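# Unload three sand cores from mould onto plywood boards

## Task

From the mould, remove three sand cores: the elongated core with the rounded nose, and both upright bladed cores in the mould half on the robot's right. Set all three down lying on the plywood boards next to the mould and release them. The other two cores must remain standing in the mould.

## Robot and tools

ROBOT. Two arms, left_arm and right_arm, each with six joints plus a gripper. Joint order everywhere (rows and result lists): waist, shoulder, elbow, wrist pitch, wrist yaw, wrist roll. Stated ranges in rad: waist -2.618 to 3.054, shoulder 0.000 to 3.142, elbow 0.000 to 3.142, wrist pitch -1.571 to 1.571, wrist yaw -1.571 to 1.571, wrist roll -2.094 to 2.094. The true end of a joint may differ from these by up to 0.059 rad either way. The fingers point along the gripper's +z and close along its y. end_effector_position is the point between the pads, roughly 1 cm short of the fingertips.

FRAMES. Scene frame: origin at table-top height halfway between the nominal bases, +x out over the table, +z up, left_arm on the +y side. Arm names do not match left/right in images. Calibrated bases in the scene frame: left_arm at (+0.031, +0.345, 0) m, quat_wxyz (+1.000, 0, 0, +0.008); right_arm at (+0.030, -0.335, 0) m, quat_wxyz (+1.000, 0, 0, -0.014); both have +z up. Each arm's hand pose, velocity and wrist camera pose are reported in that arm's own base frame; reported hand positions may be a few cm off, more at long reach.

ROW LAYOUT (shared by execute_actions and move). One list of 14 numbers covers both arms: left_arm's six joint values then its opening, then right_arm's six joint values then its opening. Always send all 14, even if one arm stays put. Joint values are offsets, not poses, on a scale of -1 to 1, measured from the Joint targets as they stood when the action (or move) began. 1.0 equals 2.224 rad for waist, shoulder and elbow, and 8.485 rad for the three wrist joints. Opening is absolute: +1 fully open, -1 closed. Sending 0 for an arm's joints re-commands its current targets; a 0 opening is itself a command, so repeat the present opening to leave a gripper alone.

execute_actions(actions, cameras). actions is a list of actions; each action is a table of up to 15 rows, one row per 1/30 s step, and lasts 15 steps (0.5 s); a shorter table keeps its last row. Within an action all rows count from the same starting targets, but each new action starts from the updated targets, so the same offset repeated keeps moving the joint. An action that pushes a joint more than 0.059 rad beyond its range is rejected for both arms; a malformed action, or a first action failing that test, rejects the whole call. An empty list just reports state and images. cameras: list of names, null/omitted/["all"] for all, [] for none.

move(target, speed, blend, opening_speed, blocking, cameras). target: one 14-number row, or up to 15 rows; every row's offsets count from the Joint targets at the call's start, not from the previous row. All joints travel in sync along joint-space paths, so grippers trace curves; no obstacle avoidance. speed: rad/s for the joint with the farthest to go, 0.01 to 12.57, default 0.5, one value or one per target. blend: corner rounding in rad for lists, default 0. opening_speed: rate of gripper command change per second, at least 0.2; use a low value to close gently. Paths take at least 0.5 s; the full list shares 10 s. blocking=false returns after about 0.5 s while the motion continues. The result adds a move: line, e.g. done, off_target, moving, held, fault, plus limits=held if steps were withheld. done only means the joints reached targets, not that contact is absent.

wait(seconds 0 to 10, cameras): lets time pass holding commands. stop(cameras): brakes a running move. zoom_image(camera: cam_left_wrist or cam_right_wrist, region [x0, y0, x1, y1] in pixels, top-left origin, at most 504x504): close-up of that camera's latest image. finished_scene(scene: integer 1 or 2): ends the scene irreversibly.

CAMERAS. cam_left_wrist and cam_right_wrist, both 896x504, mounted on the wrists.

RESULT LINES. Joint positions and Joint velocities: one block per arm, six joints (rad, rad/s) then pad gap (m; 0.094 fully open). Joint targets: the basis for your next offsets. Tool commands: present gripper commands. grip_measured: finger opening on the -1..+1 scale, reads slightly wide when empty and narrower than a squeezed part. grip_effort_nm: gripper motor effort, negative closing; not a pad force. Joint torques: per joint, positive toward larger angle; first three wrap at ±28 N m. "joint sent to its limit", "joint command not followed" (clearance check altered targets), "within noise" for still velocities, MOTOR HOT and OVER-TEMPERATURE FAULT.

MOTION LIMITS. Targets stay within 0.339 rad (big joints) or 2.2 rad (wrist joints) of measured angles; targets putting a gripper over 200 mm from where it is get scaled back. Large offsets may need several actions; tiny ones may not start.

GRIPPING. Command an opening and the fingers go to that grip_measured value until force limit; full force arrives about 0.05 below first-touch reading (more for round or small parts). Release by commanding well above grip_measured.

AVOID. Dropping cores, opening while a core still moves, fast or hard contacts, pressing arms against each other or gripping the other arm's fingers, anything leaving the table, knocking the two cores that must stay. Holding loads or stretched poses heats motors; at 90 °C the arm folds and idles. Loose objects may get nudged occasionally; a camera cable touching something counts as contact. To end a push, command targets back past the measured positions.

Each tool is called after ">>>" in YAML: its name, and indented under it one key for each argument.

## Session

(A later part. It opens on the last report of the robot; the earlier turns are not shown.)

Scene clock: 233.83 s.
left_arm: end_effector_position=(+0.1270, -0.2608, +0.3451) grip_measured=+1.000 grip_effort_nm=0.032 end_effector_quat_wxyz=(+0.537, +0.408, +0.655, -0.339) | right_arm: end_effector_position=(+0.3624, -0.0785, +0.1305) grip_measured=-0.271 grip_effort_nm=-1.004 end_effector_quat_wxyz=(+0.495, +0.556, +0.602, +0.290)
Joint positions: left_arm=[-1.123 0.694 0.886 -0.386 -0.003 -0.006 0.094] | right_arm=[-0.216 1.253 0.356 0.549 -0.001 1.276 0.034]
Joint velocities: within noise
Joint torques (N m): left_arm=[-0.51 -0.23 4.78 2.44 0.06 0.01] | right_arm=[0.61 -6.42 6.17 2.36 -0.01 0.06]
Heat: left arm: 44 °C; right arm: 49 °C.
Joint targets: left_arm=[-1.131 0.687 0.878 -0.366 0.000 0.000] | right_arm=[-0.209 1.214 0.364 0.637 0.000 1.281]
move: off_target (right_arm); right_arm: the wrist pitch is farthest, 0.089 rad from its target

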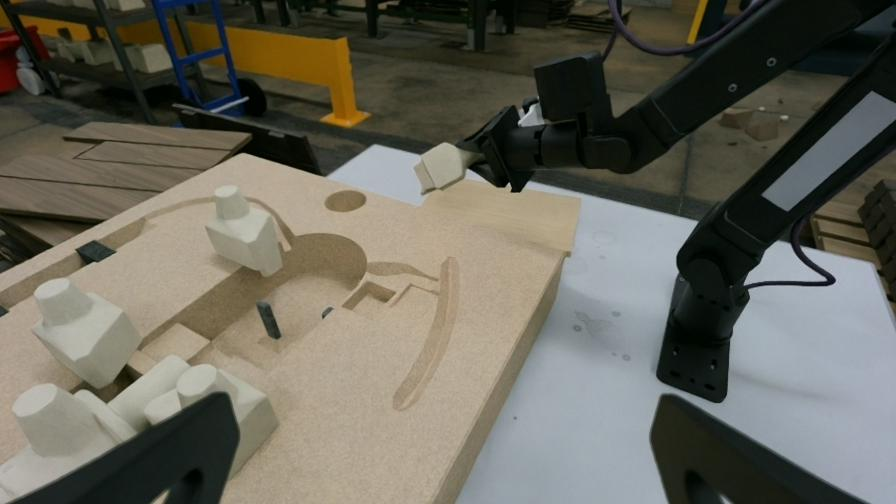

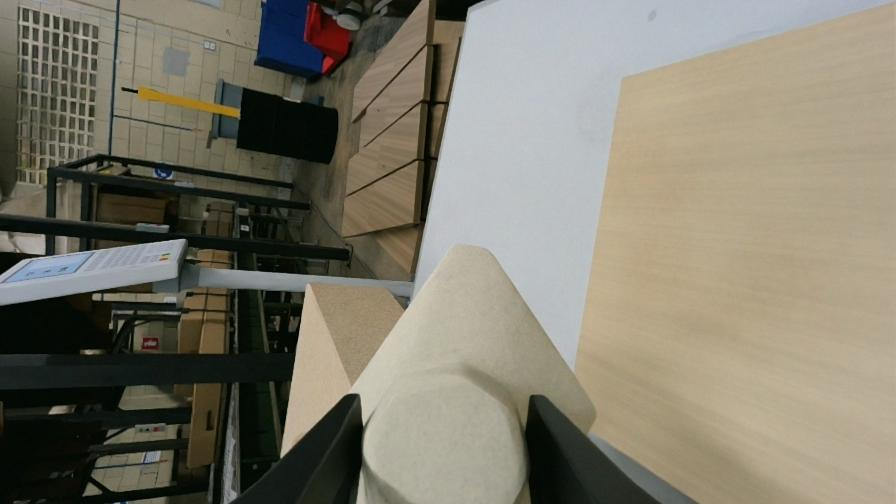

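>>> move:
  target: [0,0,0,0,0,0,1,0,-0.13,0.0,-0.03,0,0.03,-0.4]
  speed: 0.5

>>> zoom_image:
  camera: "cam_left_wrist"
  region: [380, 60, 530, 210]

>>> zoom_image:
  camera: "cam_left_wrist"
  region: [0, 150, 300, 450]

Scene clock: 238.90 s.
left_arm: end_effector_position=(+0.1270, -0.2608, +0.3451) grip_measured=+1.000 grip_effort_nm=0.032 end_effector_quat_wxyz=(+0.537, +0.408, +0.655, -0.339) | right_arm: end_effector_position=(+0.3331, -0.0719, +0.1717) grip_measured=-0.271 grip_effort_nm=-1.009 end_effector_quat_wxyz=(+0.470, +0.616, +0.518, +0.362)
Joint positions: left_arm=[-1.123 0.694 0.886 -0.386 -0.003 -0.006 0.094] | right_arm=[-0.216 0.953 0.356 0.296 -0.001 1.527 0.034]
Joint velocities: within noise
Joint torques (N m): left_arm=[-0.57 -0.09 4.79 2.44 0.06 0.01] | right_arm=[0.62 -4.01 6.87 2.33 0.01 0.01]
Heat: left arm: 44 °C; right arm: 50 °C.
Joint targets: left_arm=[-1.131 0.687 0.878 -0.366 0.000 0.000] | right_arm=[-0.209 0.924 0.364 0.383 0.000 1.536]
move: off_target (right_arm); right_arm: the wrist pitch is farthest, 0.087 rad from its target

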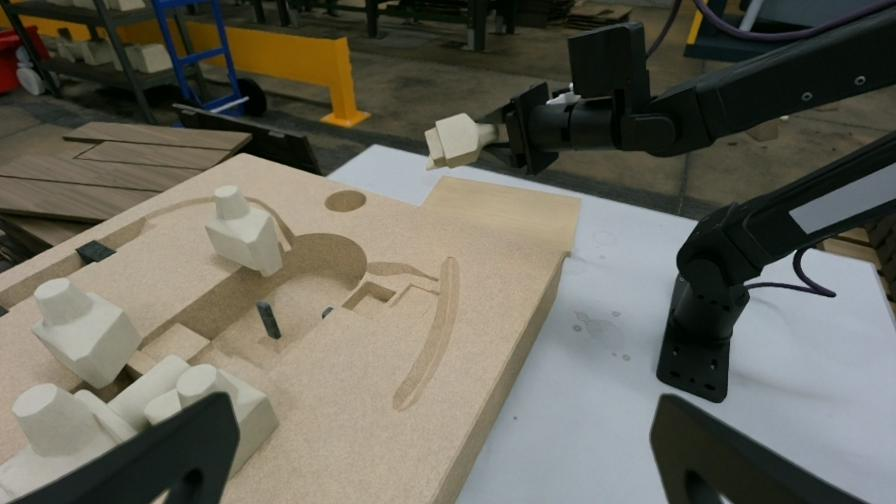

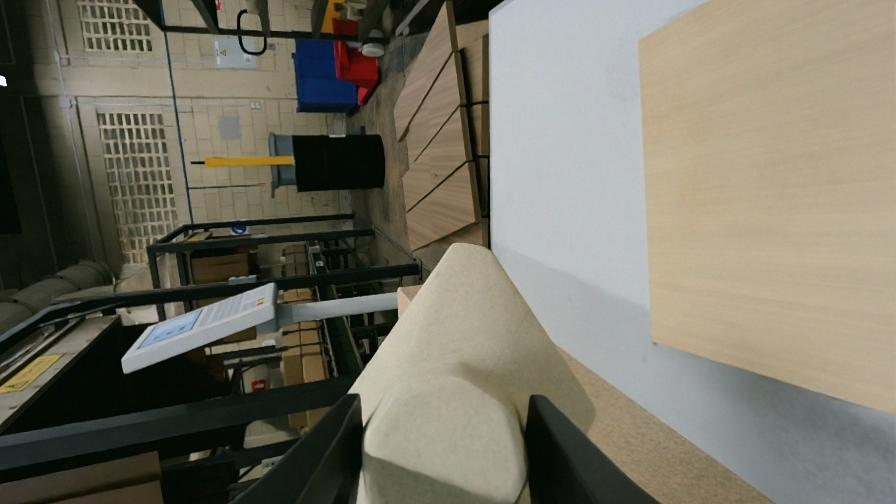

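Scaled by 3.360.

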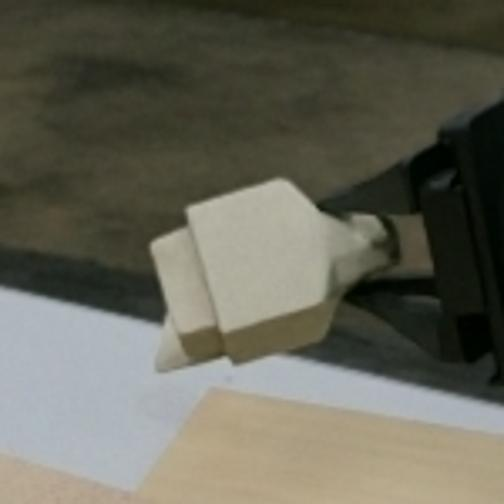

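Scaled by 1.680.

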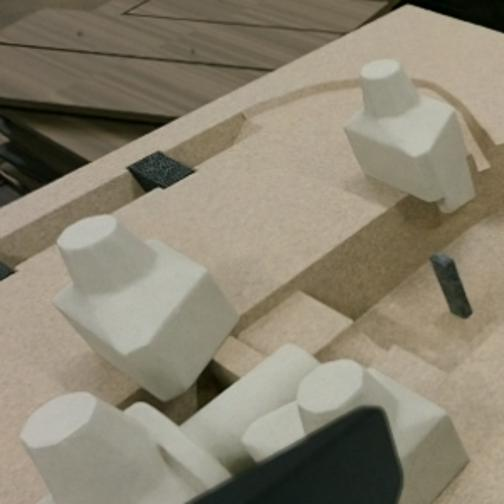

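>>> move:
  target:
    - [0,0,0,0,0,0,1,-0.0877,0.1214,0.1758,-0.0616,0,0.0547,-0.4]
    - [0,0,0,0,0,0,1,-0.0877,0.176,0.0859,-0.0239,0,0.0547,-0.4]
  speed: [0.5,0.3]

>>> zoom_image:
  camera: "cam_left_wrist"
  region: [380, 60, 630, 260]

Scene clock: 282.87 s.
left_arm: end_effector_position=(+0.1270, -0.2608, +0.3451) grip_measured=+1.000 grip_effort_nm=0.027 end_effector_quat_wxyz=(+0.537, +0.408, +0.655, -0.339) | right_arm: end_effector_position=(+0.3354, -0.1400, +0.0872) grip_measured=-0.271 grip_effort_nm=-1.009 end_effector_quat_wxyz=(+0.297, +0.841, +0.333, +0.305)
Joint positions: left_arm=[-1.123 0.694 0.886 -0.386 -0.003 -0.006 0.094] | right_arm=[-0.4 1.323 0.546 0.086 -0.004 1.99 0.034]
Joint velocities: within noise
Joint torques (N m): left_arm=[-0.51 -0.28 4.86 2.42 0.05 0] | right_arm=[-0.39 -4.36 6.34 2.19 0.02 0.07]
Heat: left arm: 45 °C; right arm: 52 °C.
Joint targets: left_arm=[-1.131 0.687 0.878 -0.366 0.000 0.000] | right_arm=[-0.404 1.316 0.555 0.180 0.000 2.000]
move: off_target (right_arm); right_arm: the wrist pitch is farthest, 0.095 rad from its target

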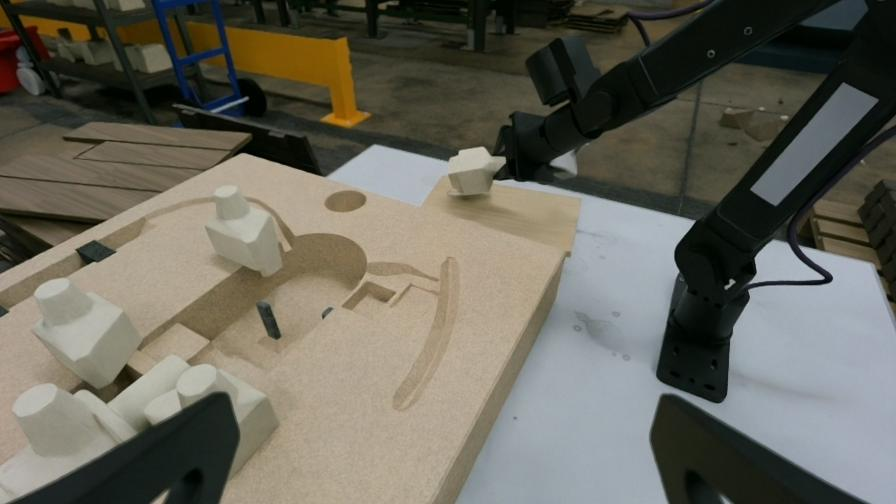

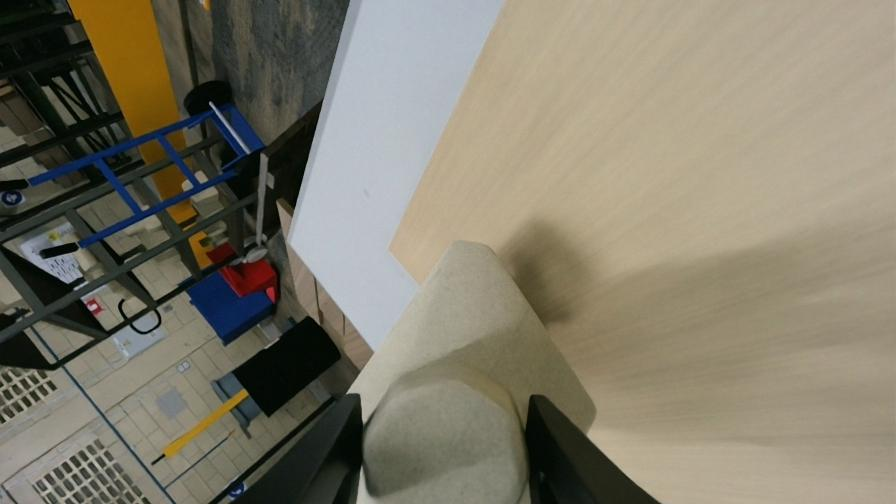

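Scaled by 2.016.

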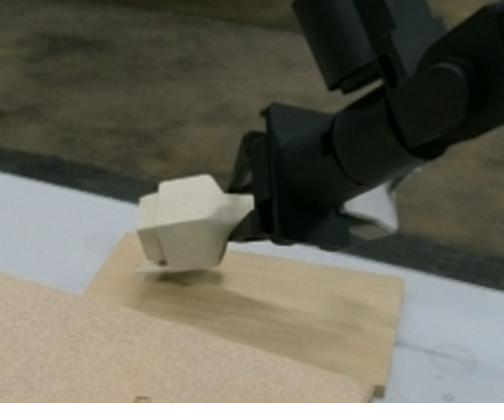

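>>> move:
  target: [0,0,0,0,0,0,1,0,0.0116,0,0.003,0,0,-0.4]
  speed: 0.1
  cameras: []

>>> move:
  target: [0,0,0,0,0,0,1,0,0.0116,0,0.003,0,0,-0.4]
  speed: 0.1

>>> zoom_image:
  camera: "cam_left_wrist"
  region: [400, 100, 580, 250]

Scene clock: 288.67 s.
left_arm: end_effector_position=(+0.1270, -0.2608, +0.3451) grip_measured=+1.000 grip_effort_nm=0.027 end_effector_quat_wxyz=(+0.537, +0.408, +0.655, -0.339) | right_arm: end_effector_position=(+0.3384, -0.1412, +0.0839) grip_measured=-0.271 grip_effort_nm=-1.004 end_effector_quat_wxyz=(+0.298, +0.841, +0.333, +0.306)
Joint positions: left_arm=[-1.123 0.694 0.886 -0.386 -0.003 -0.006 0.094] | right_arm=[-0.4 1.346 0.546 0.111 -0.004 1.99 0.034]
Joint velocities: within noise
Joint torques (N m): left_arm=[-0.49 -0.2 4.77 2.44 0.06 0.01] | right_arm=[-0.4 -4.34 6.28 2.19 0.02 0.07]
Heat: left arm: 46 °C; right arm: 53 °C.
Joint targets: left_arm=[-1.131 0.687 0.878 -0.366 0.000 0.000] | right_arm=[-0.404 1.341 0.555 0.205 0.000 2.000]
move: off_target (right_arm); right_arm: the wrist pitch is farthest, 0.095 rad from its target
No camera images: "cameras" was empty.

Scene clock: 289.47 s.
left_arm: end_effector_position=(+0.1270, -0.2608, +0.3451) grip_measured=+1.000 grip_effort_nm=0.037 end_effector_quat_wxyz=(+0.537, +0.408, +0.655, -0.339) | right_arm: end_effector_position=(+0.3414, -0.1425, +0.0802) grip_measured=-0.271 grip_effort_nm=-1.004 end_effector_quat_wxyz=(+0.298, +0.841, +0.333, +0.306)
Joint positions: left_arm=[-1.123 0.694 0.886 -0.386 -0.003 -0.006 0.094] | right_arm=[-0.4 1.371 0.546 0.138 -0.004 1.99 0.034]
Joint velocities: within noise
Joint torques (N m): left_arm=[-0.5 -0.18 4.86 2.43 0.06 0] | right_arm=[-0.38 -4.46 6.22 2.18 0.02 0.06]
Heat: left arm: 46 °C; right arm: 53 °C.
Joint targets: left_arm=[-1.131 0.687 0.878 -0.366 0.000 0.000] | right_arm=[-0.404 1.368 0.555 0.231 0.000 1.999]
move: off_target (right_arm); right_arm: the wrist pitch is farthest, 0.093 rad from its target

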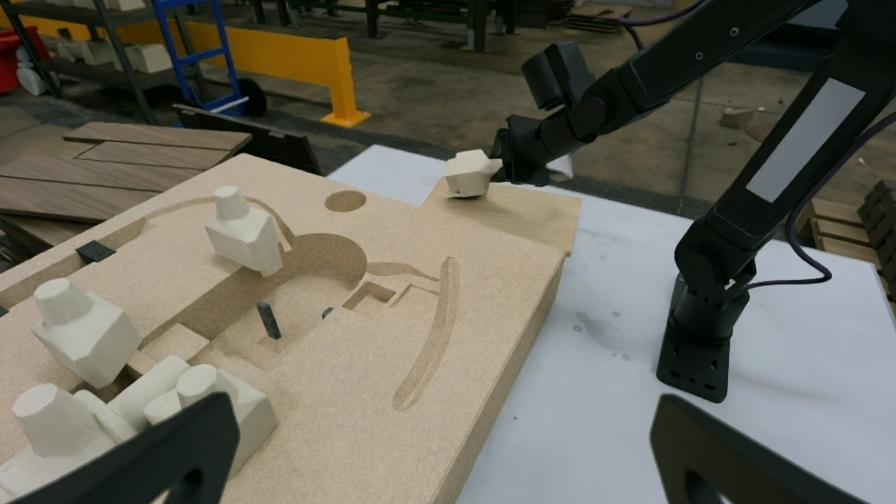

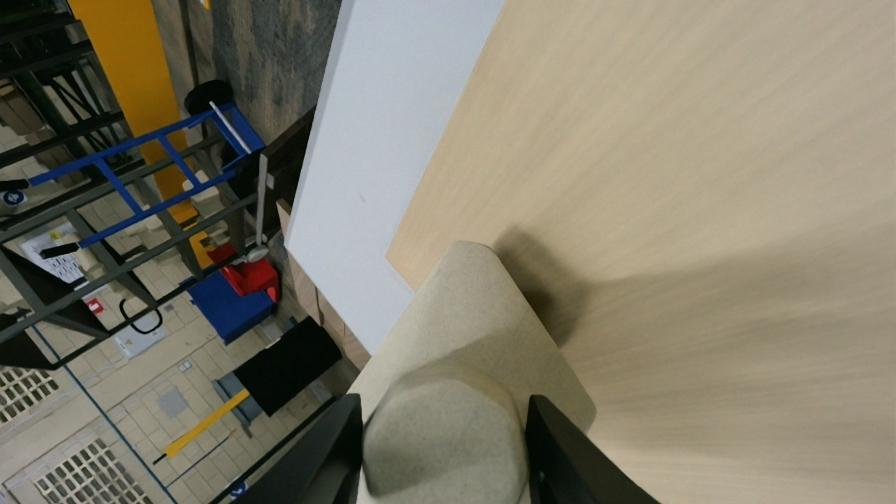

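Scaled by 2.800.

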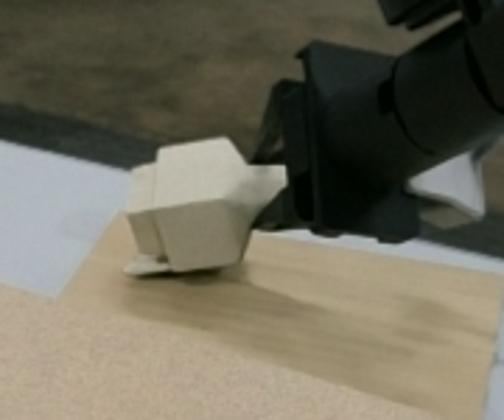

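>>> move:
  target: [0,0,0,0,0,0,1,0,0.0066,-0.0093,0.00405,0,0,-0.4]
  speed: 0.1
  cameras: []

>>> move:
  target: [0,0,0,0,0,0,1,0,0.0066,-0.0093,0.00405,0,0,-0.4]
  speed: 0.1

>>> zoom_image:
  camera: "cam_left_wrist"
  region: [400, 100, 580, 250]

Scene clock: 296.60 s.
left_arm: end_effector_position=(+0.1270, -0.2608, +0.3451) grip_measured=+1.000 grip_effort_nm=0.022 end_effector_quat_wxyz=(+0.537, +0.408, +0.655, -0.339) | right_arm: end_effector_position=(+0.3433, -0.1433, +0.0786) grip_measured=-0.271 grip_effort_nm=-1.009 end_effector_quat_wxyz=(+0.303, +0.837, +0.331, +0.312)
Joint positions: left_arm=[-1.123 0.694 0.886 -0.386 -0.003 -0.006 0.094] | right_arm=[-0.4 1.384 0.532 0.181 -0.004 1.991 0.034]
Joint velocities: within noise
Joint torques (N m): left_arm=[-0.55 -0.12 4.82 2.44 0.05 0] | right_arm=[-0.39 -4.27 5.68 2.09 0.03 0.06]
Heat: left arm: 46 °C; right arm: 53 °C.
Joint targets: left_arm=[-1.131 0.687 0.878 -0.366 0.000 0.000] | right_arm=[-0.404 1.382 0.535 0.265 0.000 2.000]
move: off_target (right_arm); right_arm: the wrist pitch is farthest, 0.084 rad from its target
No camera images: "cameras" was empty.

Scene clock: 297.43 s.
left_arm: end_effector_position=(+0.1270, -0.2608, +0.3452) grip_measured=+1.000 grip_effort_nm=0.027 end_effector_quat_wxyz=(+0.538, +0.408, +0.655, -0.339) | right_arm: end_effector_position=(+0.3444, -0.1438, +0.0764) grip_measured=-0.271 grip_effort_nm=-1.009 end_effector_quat_wxyz=(+0.308, +0.834, +0.329, +0.318)
Joint positions: left_arm=[-1.123 0.694 0.886 -0.386 -0.003 -0.006 0.094] | right_arm=[-0.4 1.396 0.513 0.229 -0.004 1.992 0.034]
Joint velocities: within noise
Joint torques (N m): left_arm=[-0.43 -0.21 4.75 2.43 0.06 0] | right_arm=[-0.36 -4.08 5.37 1.97 0.02 0.04]
Heat: left arm: 46 °C; right arm: 53 °C.
Joint targets: left_arm=[-1.131 0.687 0.878 -0.366 0.000 0.000] | right_arm=[-0.404 1.397 0.514 0.299 0.000 1.999]
move: off_target (right_arm); right_arm: the wrist pitch is farthest, 0.071 rad from its target

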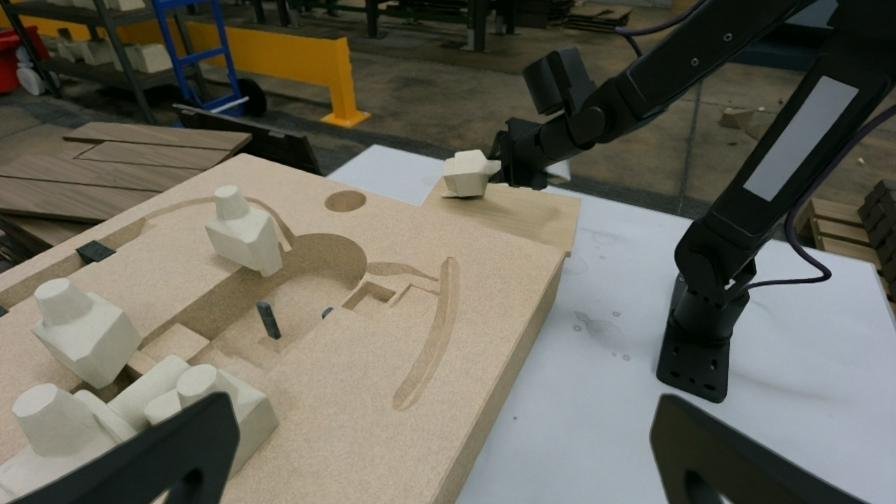

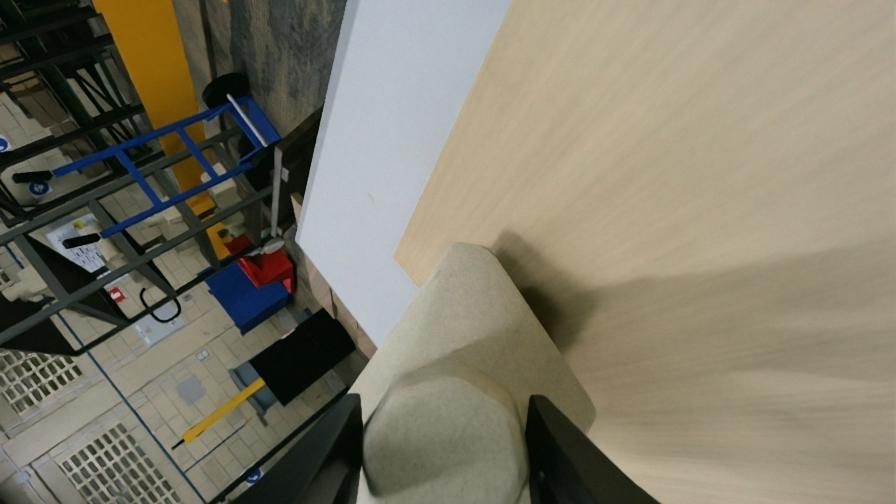

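Scaled by 2.800.

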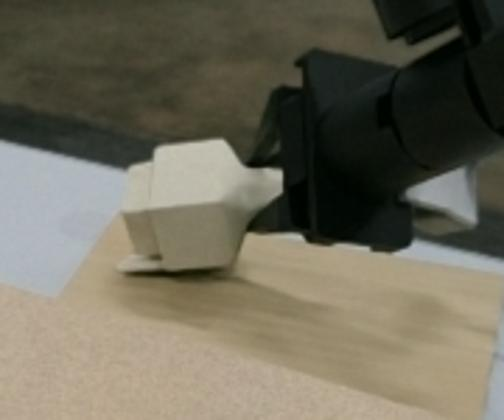

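>>> move:
  target: [0,0,0,0,0,0,1,0,0.010,-0.006,-0.001,0,0.007,-0.4]
  speed: 0.1

>>> zoom_image:
  camera: "cam_left_wrist"
  region: [400, 100, 580, 250]

Scene clock: 301.90 s.
left_arm: end_effector_position=(+0.1270, -0.2608, +0.3452) grip_measured=+1.000 grip_effort_nm=0.042 end_effector_quat_wxyz=(+0.538, +0.408, +0.655, -0.339) | right_arm: end_effector_position=(+0.3452, -0.1440, +0.0728) grip_measured=-0.271 grip_effort_nm=-1.004 end_effector_quat_wxyz=(+0.299, +0.844, +0.303, +0.328)
Joint positions: left_arm=[-1.123 0.694 0.886 -0.386 -0.003 -0.006 0.094] | right_arm=[-0.4 1.411 0.506 0.253 -0.004 2.054 0.034]
Joint velocities: within noise
Joint torques (N m): left_arm=[-0.47 -0.21 4.82 2.45 0.05 0.01] | right_arm=[-0.39 -3.66 4.94 1.69 0.03 0.05]
Heat: left arm: 46 °C; right arm: 52 °C.
Joint targets: left_arm=[-1.131 0.687 0.878 -0.366 0.000 0.000] | right_arm=[-0.404 1.419 0.501 0.291 0.000 2.059]
move: off_target (right_arm); right_arm: the wrist pitch is farthest, 0.037 rad from its target

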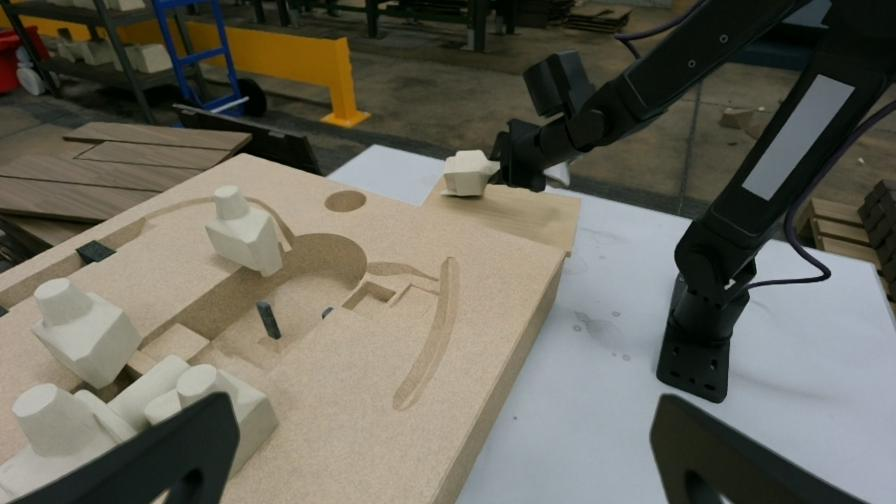

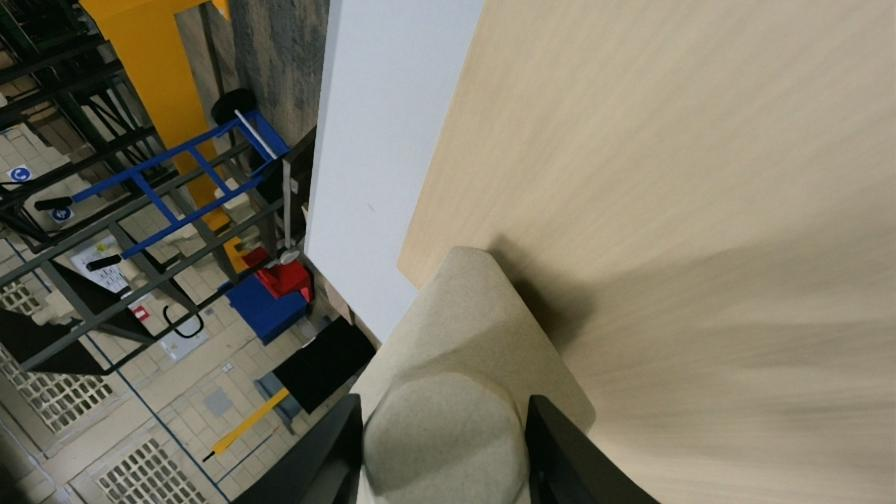

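Scaled by 2.800.

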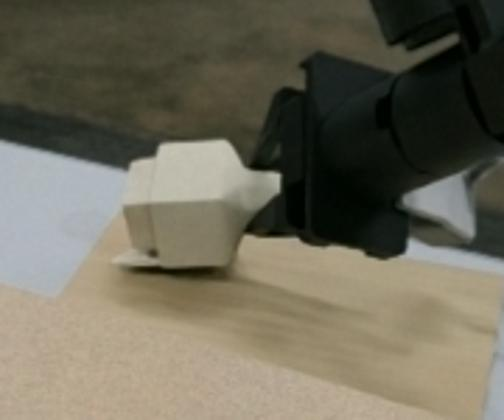

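>>> move:
  target:
    - [0,0,0,0,0,0,1,0,0.007,-0.004,-0.001,0,0,-0.4]
    - [0,0,0,0,0,0,1,0,0.007,-0.004,-0.001,0,0,0.2]
  speed: 0.1
  opening_speed: 0.3

>>> zoom_image:
  camera: "cam_left_wrist"
  region: [400, 100, 580, 250]

Scene clock: 309.80 s.
left_arm: end_effector_position=(+0.1270, -0.2608, +0.3452) grip_measured=+1.000 grip_effort_nm=0.032 end_effector_quat_wxyz=(+0.538, +0.408, +0.655, -0.339) | right_arm: end_effector_position=(+0.3406, -0.1421, +0.0602) grip_measured=+0.197 grip_effort_nm=0.164 end_effector_quat_wxyz=(+0.288, +0.851, +0.304, +0.317)
Joint positions: left_arm=[-1.123 0.694 0.886 -0.386 -0.003 -0.006 0.094] | right_arm=[-0.4 1.433 0.492 0.256 -0.004 2.057 0.056]
Joint velocities: within noise
Joint torques (N m): left_arm=[-0.61 -0.25 4.79 2.44 0.05 0] | right_arm=[-0.38 -4.16 5.12 1.55 0.04 -0.03]
Heat: left arm: 46 °C; right arm: 51 °C.
Joint targets: left_arm=[-1.131 0.687 0.878 -0.366 0.000 0.000] | right_arm=[-0.404 1.435 0.492 0.282 0.000 2.059]
move: done

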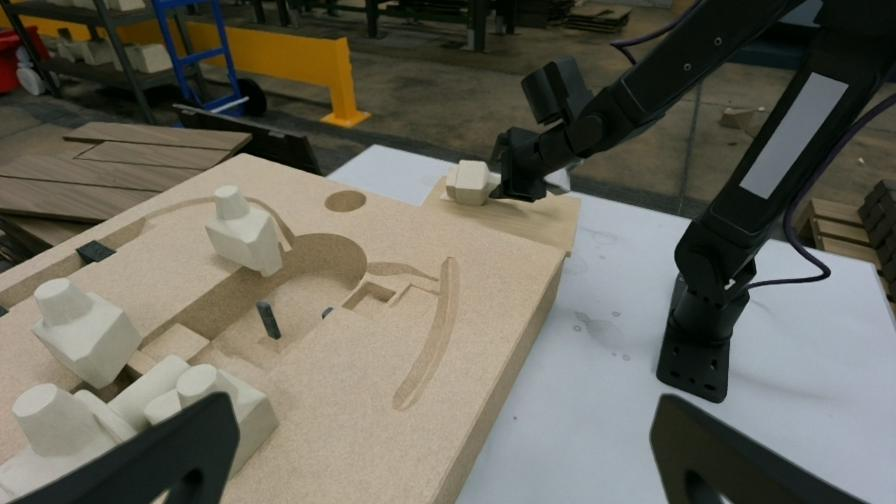

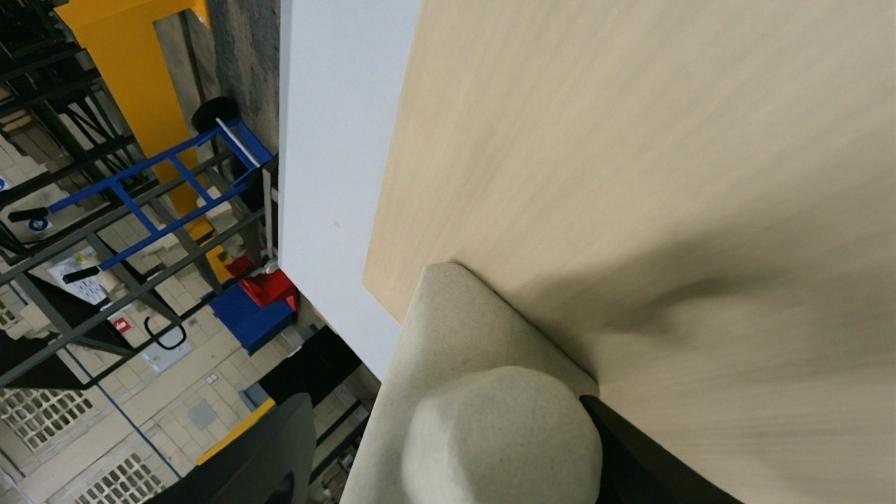

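Scaled by 2.800.

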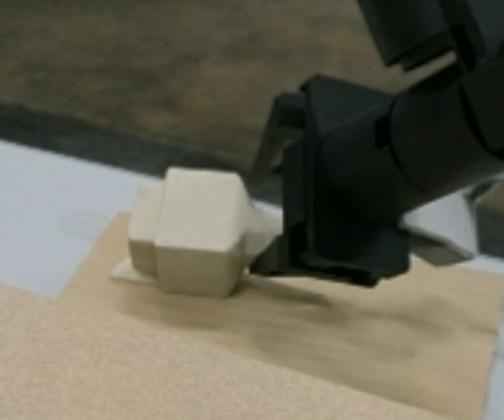

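>>> move:
  target:
    - [-0.05,0,0,0,0,0,1,0,-0.2505,-0.008,-0.0636,0,0,0.2]
    - [-0.05,0,0,0,0,0,1,0.0917,-0.2102,0.1287,-0.0581,0,-0.2427,0.2]
    - [-0.05,0,0,0,0,0,1,0.349,0.0495,0.1261,0.0284,0,-0.2427,1]
  speed: [0.4,1.2,1.0]
  blend: [0,0.1,0]

>>> zoom_image:
  camera: "cam_left_wrist"
  region: [350, 50, 650, 250]

Scene clock: 338.37 s.
left_arm: end_effector_position=(+0.0973, -0.2733, +0.3452) grip_measured=+1.000 grip_effort_nm=0.037 end_effector_quat_wxyz=(+0.518, +0.444, +0.632, -0.368) | right_arm: end_effector_position=(+0.4323, +0.1699, +0.1768) grip_measured=+0.997 grip_effort_nm=0.178 end_effector_quat_wxyz=(+0.582, -0.147, +0.792, +0.111)
Joint positions: left_arm=[-1.234 0.694 0.886 -0.386 -0.003 -0.006 0.094] | right_arm=[0.372 1.541 0.751 0.488 0 0.005 0.094]
Joint velocities: within noise
Joint torques (N m): left_arm=[-0.55 -0.17 4.68 2.43 0.04 -0.01] | right_arm=[-0.14 -5.52 7.51 1.85 -0.01 -0.11]
Heat: left arm: 47 °C; right arm: 50 °C.
Joint targets: left_arm=[-1.242 0.687 0.878 -0.366 0.000 0.000] | right_arm=[0.371 1.545 0.773 0.524 0.000 0.000]
move: done; target 3's new numbers were sent with right_arm's wrist pitch 0.036 rad from that target

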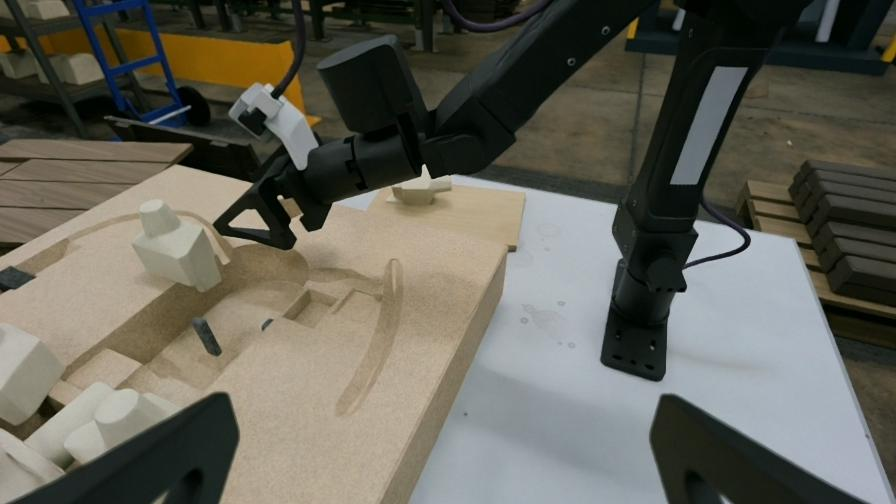

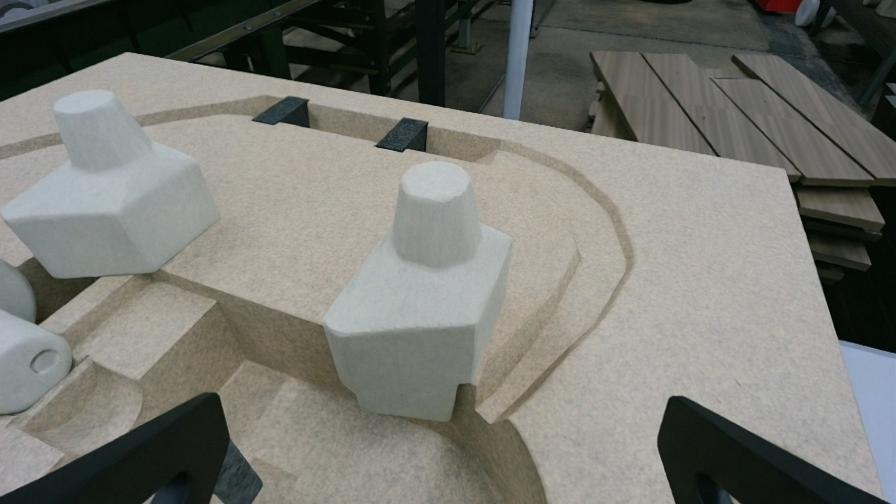

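Scaled by 1.680.

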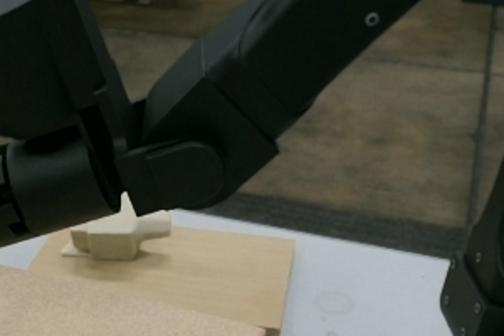

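>>> move:
  target: [0,0,0,0,0,0,1,0,0.1956,0.1425,0.0257,0,0,1]
  speed: 0.35

Scene clock: 348.30 s.
left_arm: end_effector_position=(+0.0973, -0.2733, +0.3452) grip_measured=+1.000 grip_effort_nm=0.027 end_effector_quat_wxyz=(+0.518, +0.444, +0.632, -0.368) | right_arm: end_effector_position=(+0.5247, +0.2056, +0.1569) grip_measured=+0.997 grip_effort_nm=0.173 end_effector_quat_wxyz=(+0.623, -0.141, +0.761, +0.118)
Joint positions: left_arm=[-1.234 0.694 0.886 -0.386 -0.003 -0.006 0.094] | right_arm=[0.372 1.967 1.058 0.711 0.002 0.005 0.094]
Joint velocities: within noise
Joint torques (N m): left_arm=[-0.57 -0.14 4.82 2.42 0.07 0.02] | right_arm=[-0.06 -7.97 7.98 1.79 -0.03 -0.1]
Heat: left arm: 47 °C; right arm: 52 °C.
Joint targets: left_arm=[-1.242 0.687 0.878 -0.366 0.000 0.000] | right_arm=[0.371 1.980 1.089 0.741 0.000 0.000]
move: done

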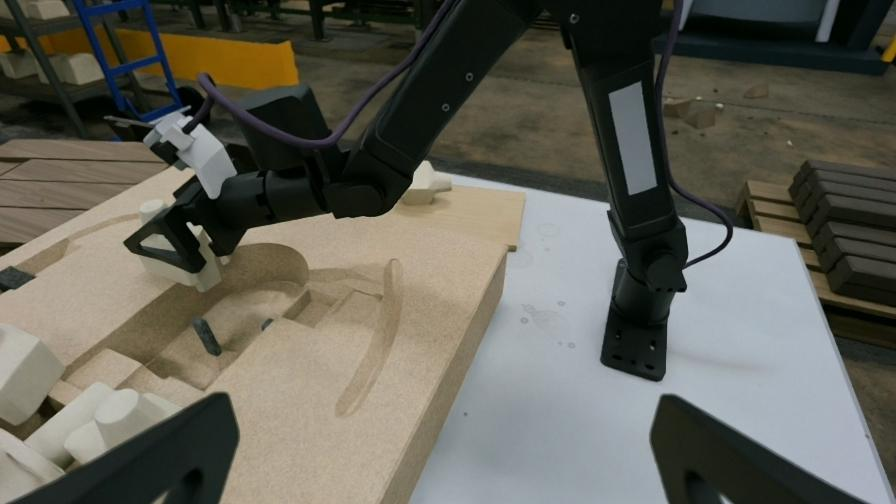

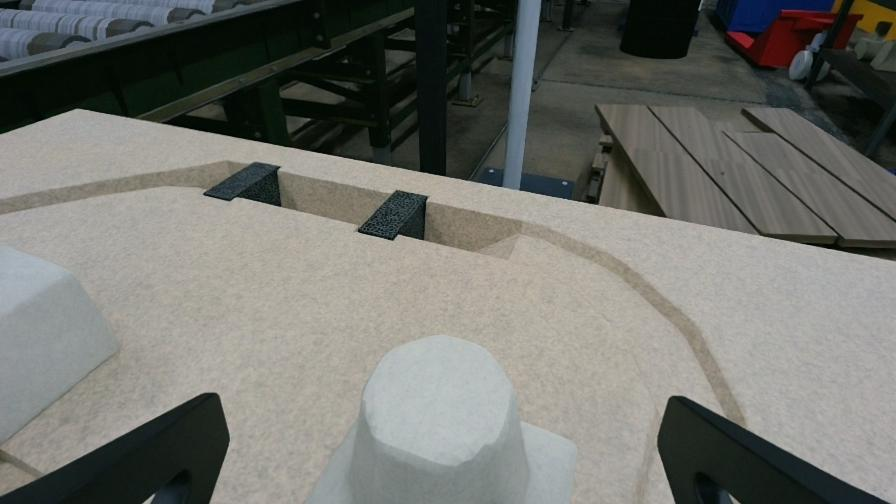

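>>> move:
  target:
    - [0,0,0,0,0,0,1,0,0,0,0,0,0,-0.4]
    - [0,0,0,0,0,0,1,0,-0.0319,0.0335,-0.0173,0,0,-0.4]
    - [0,0,0,0,0,0,1,0,-0.0674,0.098,-0.0365,0,0,-0.4]
  speed: [0.3,0.15,0.25]
  opening_speed: 0.5
  blend: [0,0.03,0]

Scene clock: 358.23 s.
left_arm: end_effector_position=(+0.0973, -0.2733, +0.3452) grip_measured=+1.000 grip_effort_nm=0.027 end_effector_quat_wxyz=(+0.518, +0.444, +0.632, -0.368) | right_arm: end_effector_position=(+0.5353, +0.2099, +0.2089) grip_measured=-0.258 grip_effort_nm=-1.009 end_effector_quat_wxyz=(+0.595, -0.145, +0.783, +0.113)
Joint positions: left_arm=[-1.234 0.694 0.886 -0.386 -0.003 -0.006 0.094] | right_arm=[0.372 1.885 1.261 0.354 0.001 0.004 0.035]
Joint velocities: within noise
Joint torques (N m): left_arm=[-0.58 -0.18 4.78 2.44 0.07 0] | right_arm=[-0.06 -13.52 9.89 2.26 -0.02 -0.1]
Heat: left arm: 48 °C; right arm: 53 °C.
Joint targets: left_arm=[-1.242 0.687 0.878 -0.366 0.000 0.000] | right_arm=[0.371 1.830 1.307 0.432 0.000 0.000]
move: off_target (right_arm); right_arm: the wrist pitch is farthest, 0.077 rad from its target

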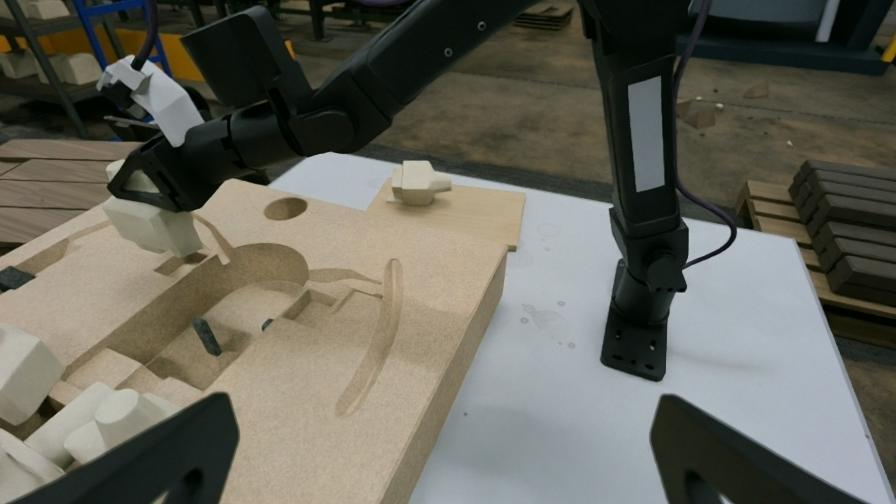

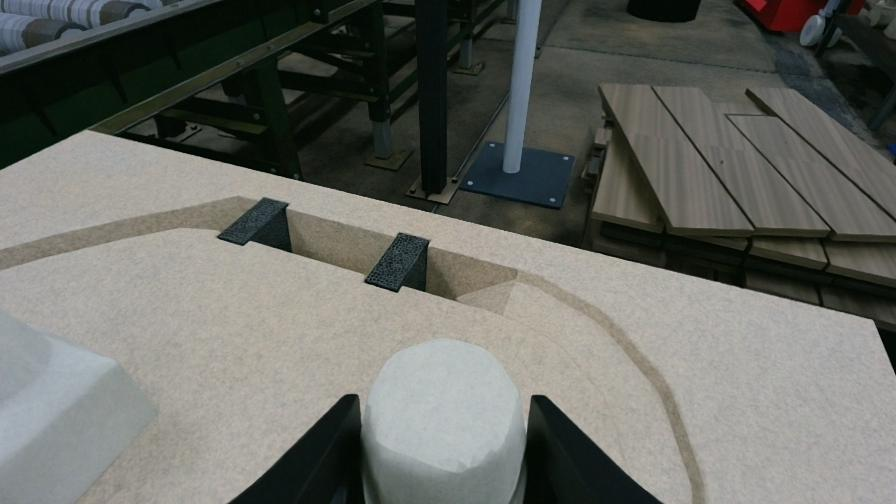

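>>> move:
  target:
    - [0,0,0,0,0,0,1,0,-0.0225,0,-0.0059,0,0,-0.4]
    - [0,0,0,0,0,0,1,0,-0.2666,-0.1745,-0.0205,0,0,-0.4]
    - [0,0,0,0,0,0,1,-0.4087,-0.3332,-0.0674,-0.177,0,0.2428,-0.4]
  speed: [0.2,0.5,0.8]
  blend: [0.02,0.05,0]

>>> zoom_image:
  camera: "cam_left_wrist"
  region: [350, 0, 650, 300]

Scene clock: 379.23 s.
left_arm: end_effector_position=(+0.0973, -0.2733, +0.3452) grip_measured=+1.000 grip_effort_nm=0.027 end_effector_quat_wxyz=(+0.518, +0.444, +0.632, -0.368) | right_arm: end_effector_position=(+0.2263, -0.1326, +0.1928) grip_measured=-0.259 grip_effort_nm=-1.009 end_effector_quat_wxyz=(+0.171, +0.934, +0.271, +0.159)
Joint positions: left_arm=[-1.234 0.694 0.886 -0.386 -0.003 -0.006 0.094] | right_arm=[-0.532 1.116 1.109 -1.092 0.003 2.045 0.035]
Joint velocities: within noise
Joint torques (N m): left_arm=[-0.59 -0.2 4.75 2.46 0.07 0.01] | right_arm=[-0.66 -4.51 9.51 1.06 -0.03 0.12]
Heat: left arm: 48 °C; right arm: 57 °C.
Joint targets: left_arm=[-1.242 0.687 0.878 -0.366 0.000 0.000] | right_arm=[-0.537 1.089 1.157 -1.070 0.000 2.060]
move: off_target (right_arm); right_arm: the elbow is farthest, 0.048 rad from its target

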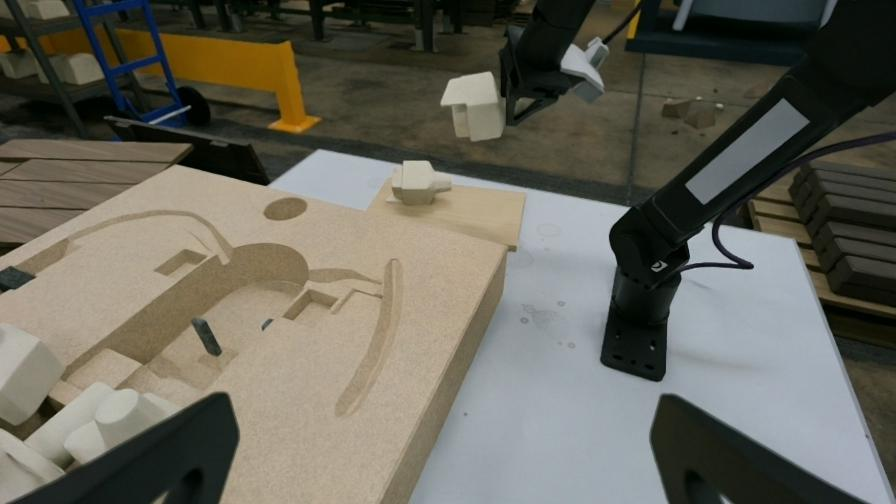

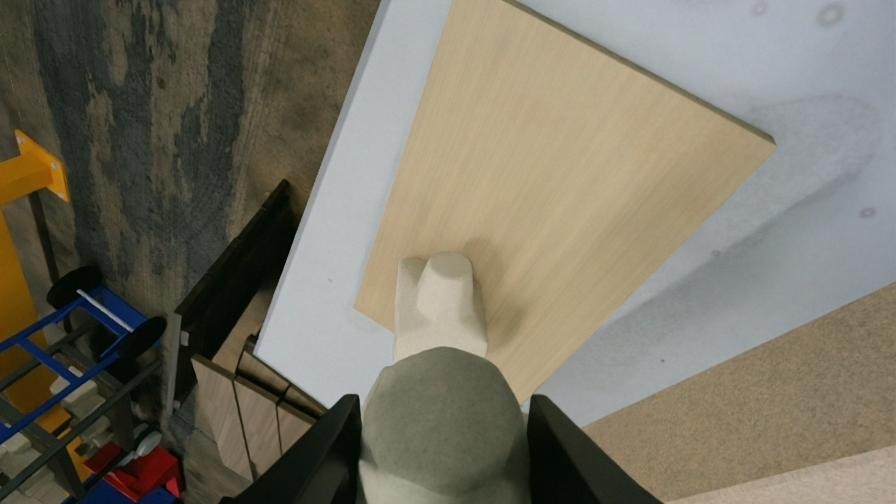

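Scaled by 1.680.

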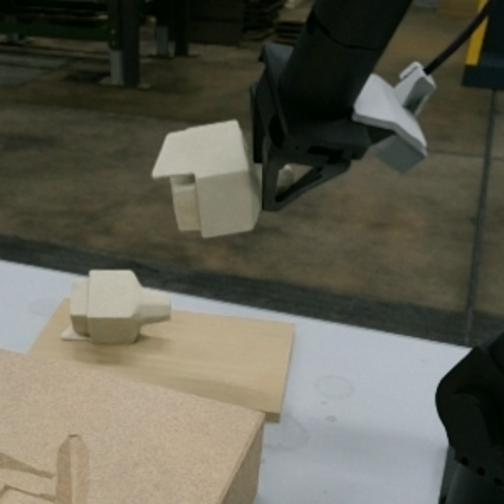

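>>> move:
  target:
    - [0,0,0,0,0,0,1,0,-0.0144,-0.1875,0.0456,0,0,-0.4]
    - [0,0,0,0,0,0,1,0,-0.0027,-0.2275,0.0592,0,0,-0.4]
  speed: [0.4,0.15]

>>> zoom_image:
  camera: "cam_left_wrist"
  region: [380, 70, 580, 270]

Scene clock: 384.83 s.
left_arm: end_effector_position=(+0.0973, -0.2733, +0.3452) grip_measured=+1.000 grip_effort_nm=0.037 end_effector_quat_wxyz=(+0.518, +0.444, +0.632, -0.368) | right_arm: end_effector_position=(+0.2286, -0.1339, +0.0848) grip_measured=-0.259 grip_effort_nm=-0.999 end_effector_quat_wxyz=(+0.183, +0.930, +0.269, +0.171)
Joint positions: left_arm=[-1.234 0.694 0.886 -0.386 -0.003 -0.006 0.094] | right_arm=[-0.532 1.088 0.647 -0.624 0.003 2.046 0.035]
Joint velocities: within noise
Joint torques (N m): left_arm=[-0.51 -0.21 4.83 2.42 0.05 0] | right_arm=[-0.47 -2.58 6.13 1.44 -0.03 0.12]
Heat: left arm: 48 °C; right arm: 54 °C.
Joint targets: left_arm=[-1.242 0.687 0.878 -0.366 0.000 0.000] | right_arm=[-0.537 1.082 0.651 -0.568 0.000 2.060]
move: off_target (right_arm); right_arm: the wrist pitch is farthest, 0.057 rad from its target

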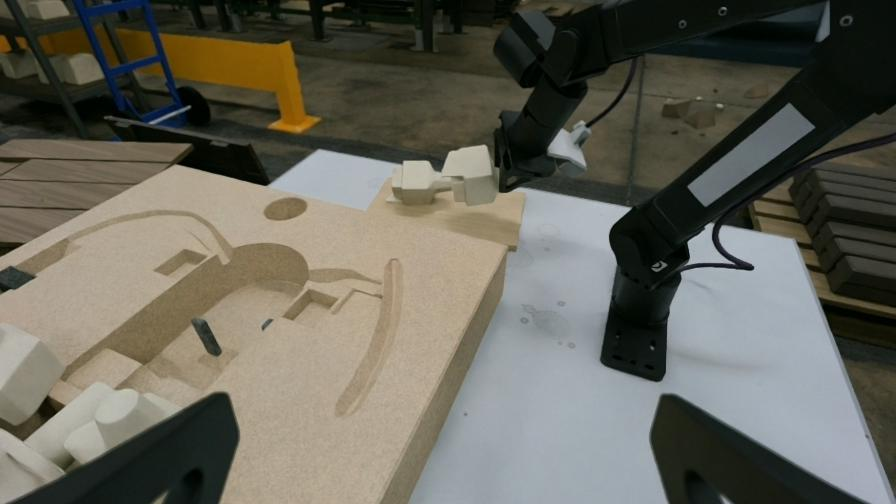

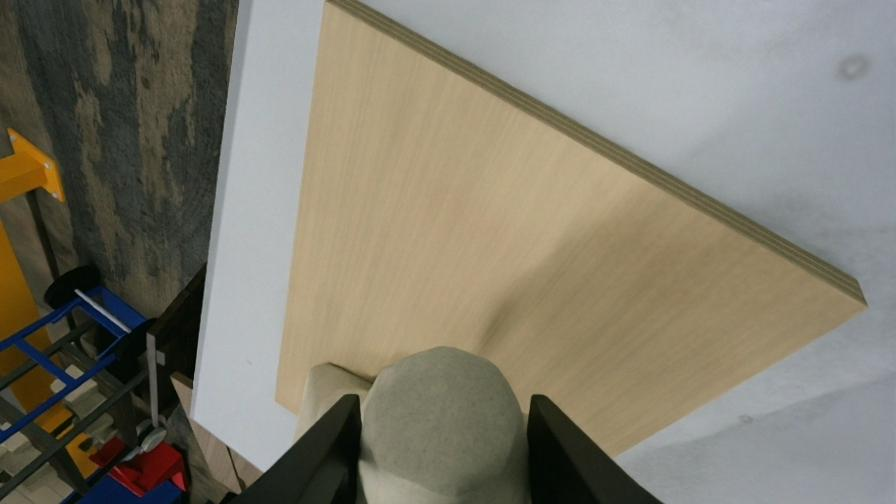

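Scaled by 2.520.

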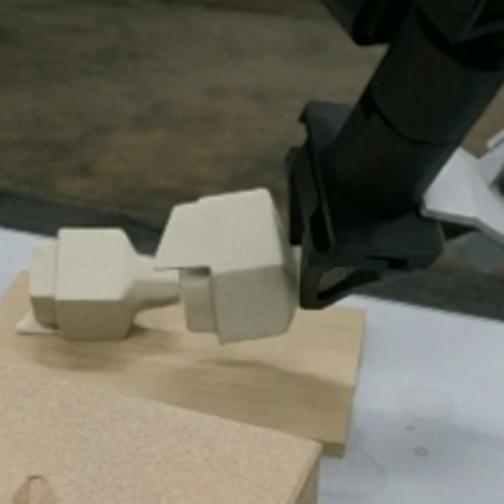

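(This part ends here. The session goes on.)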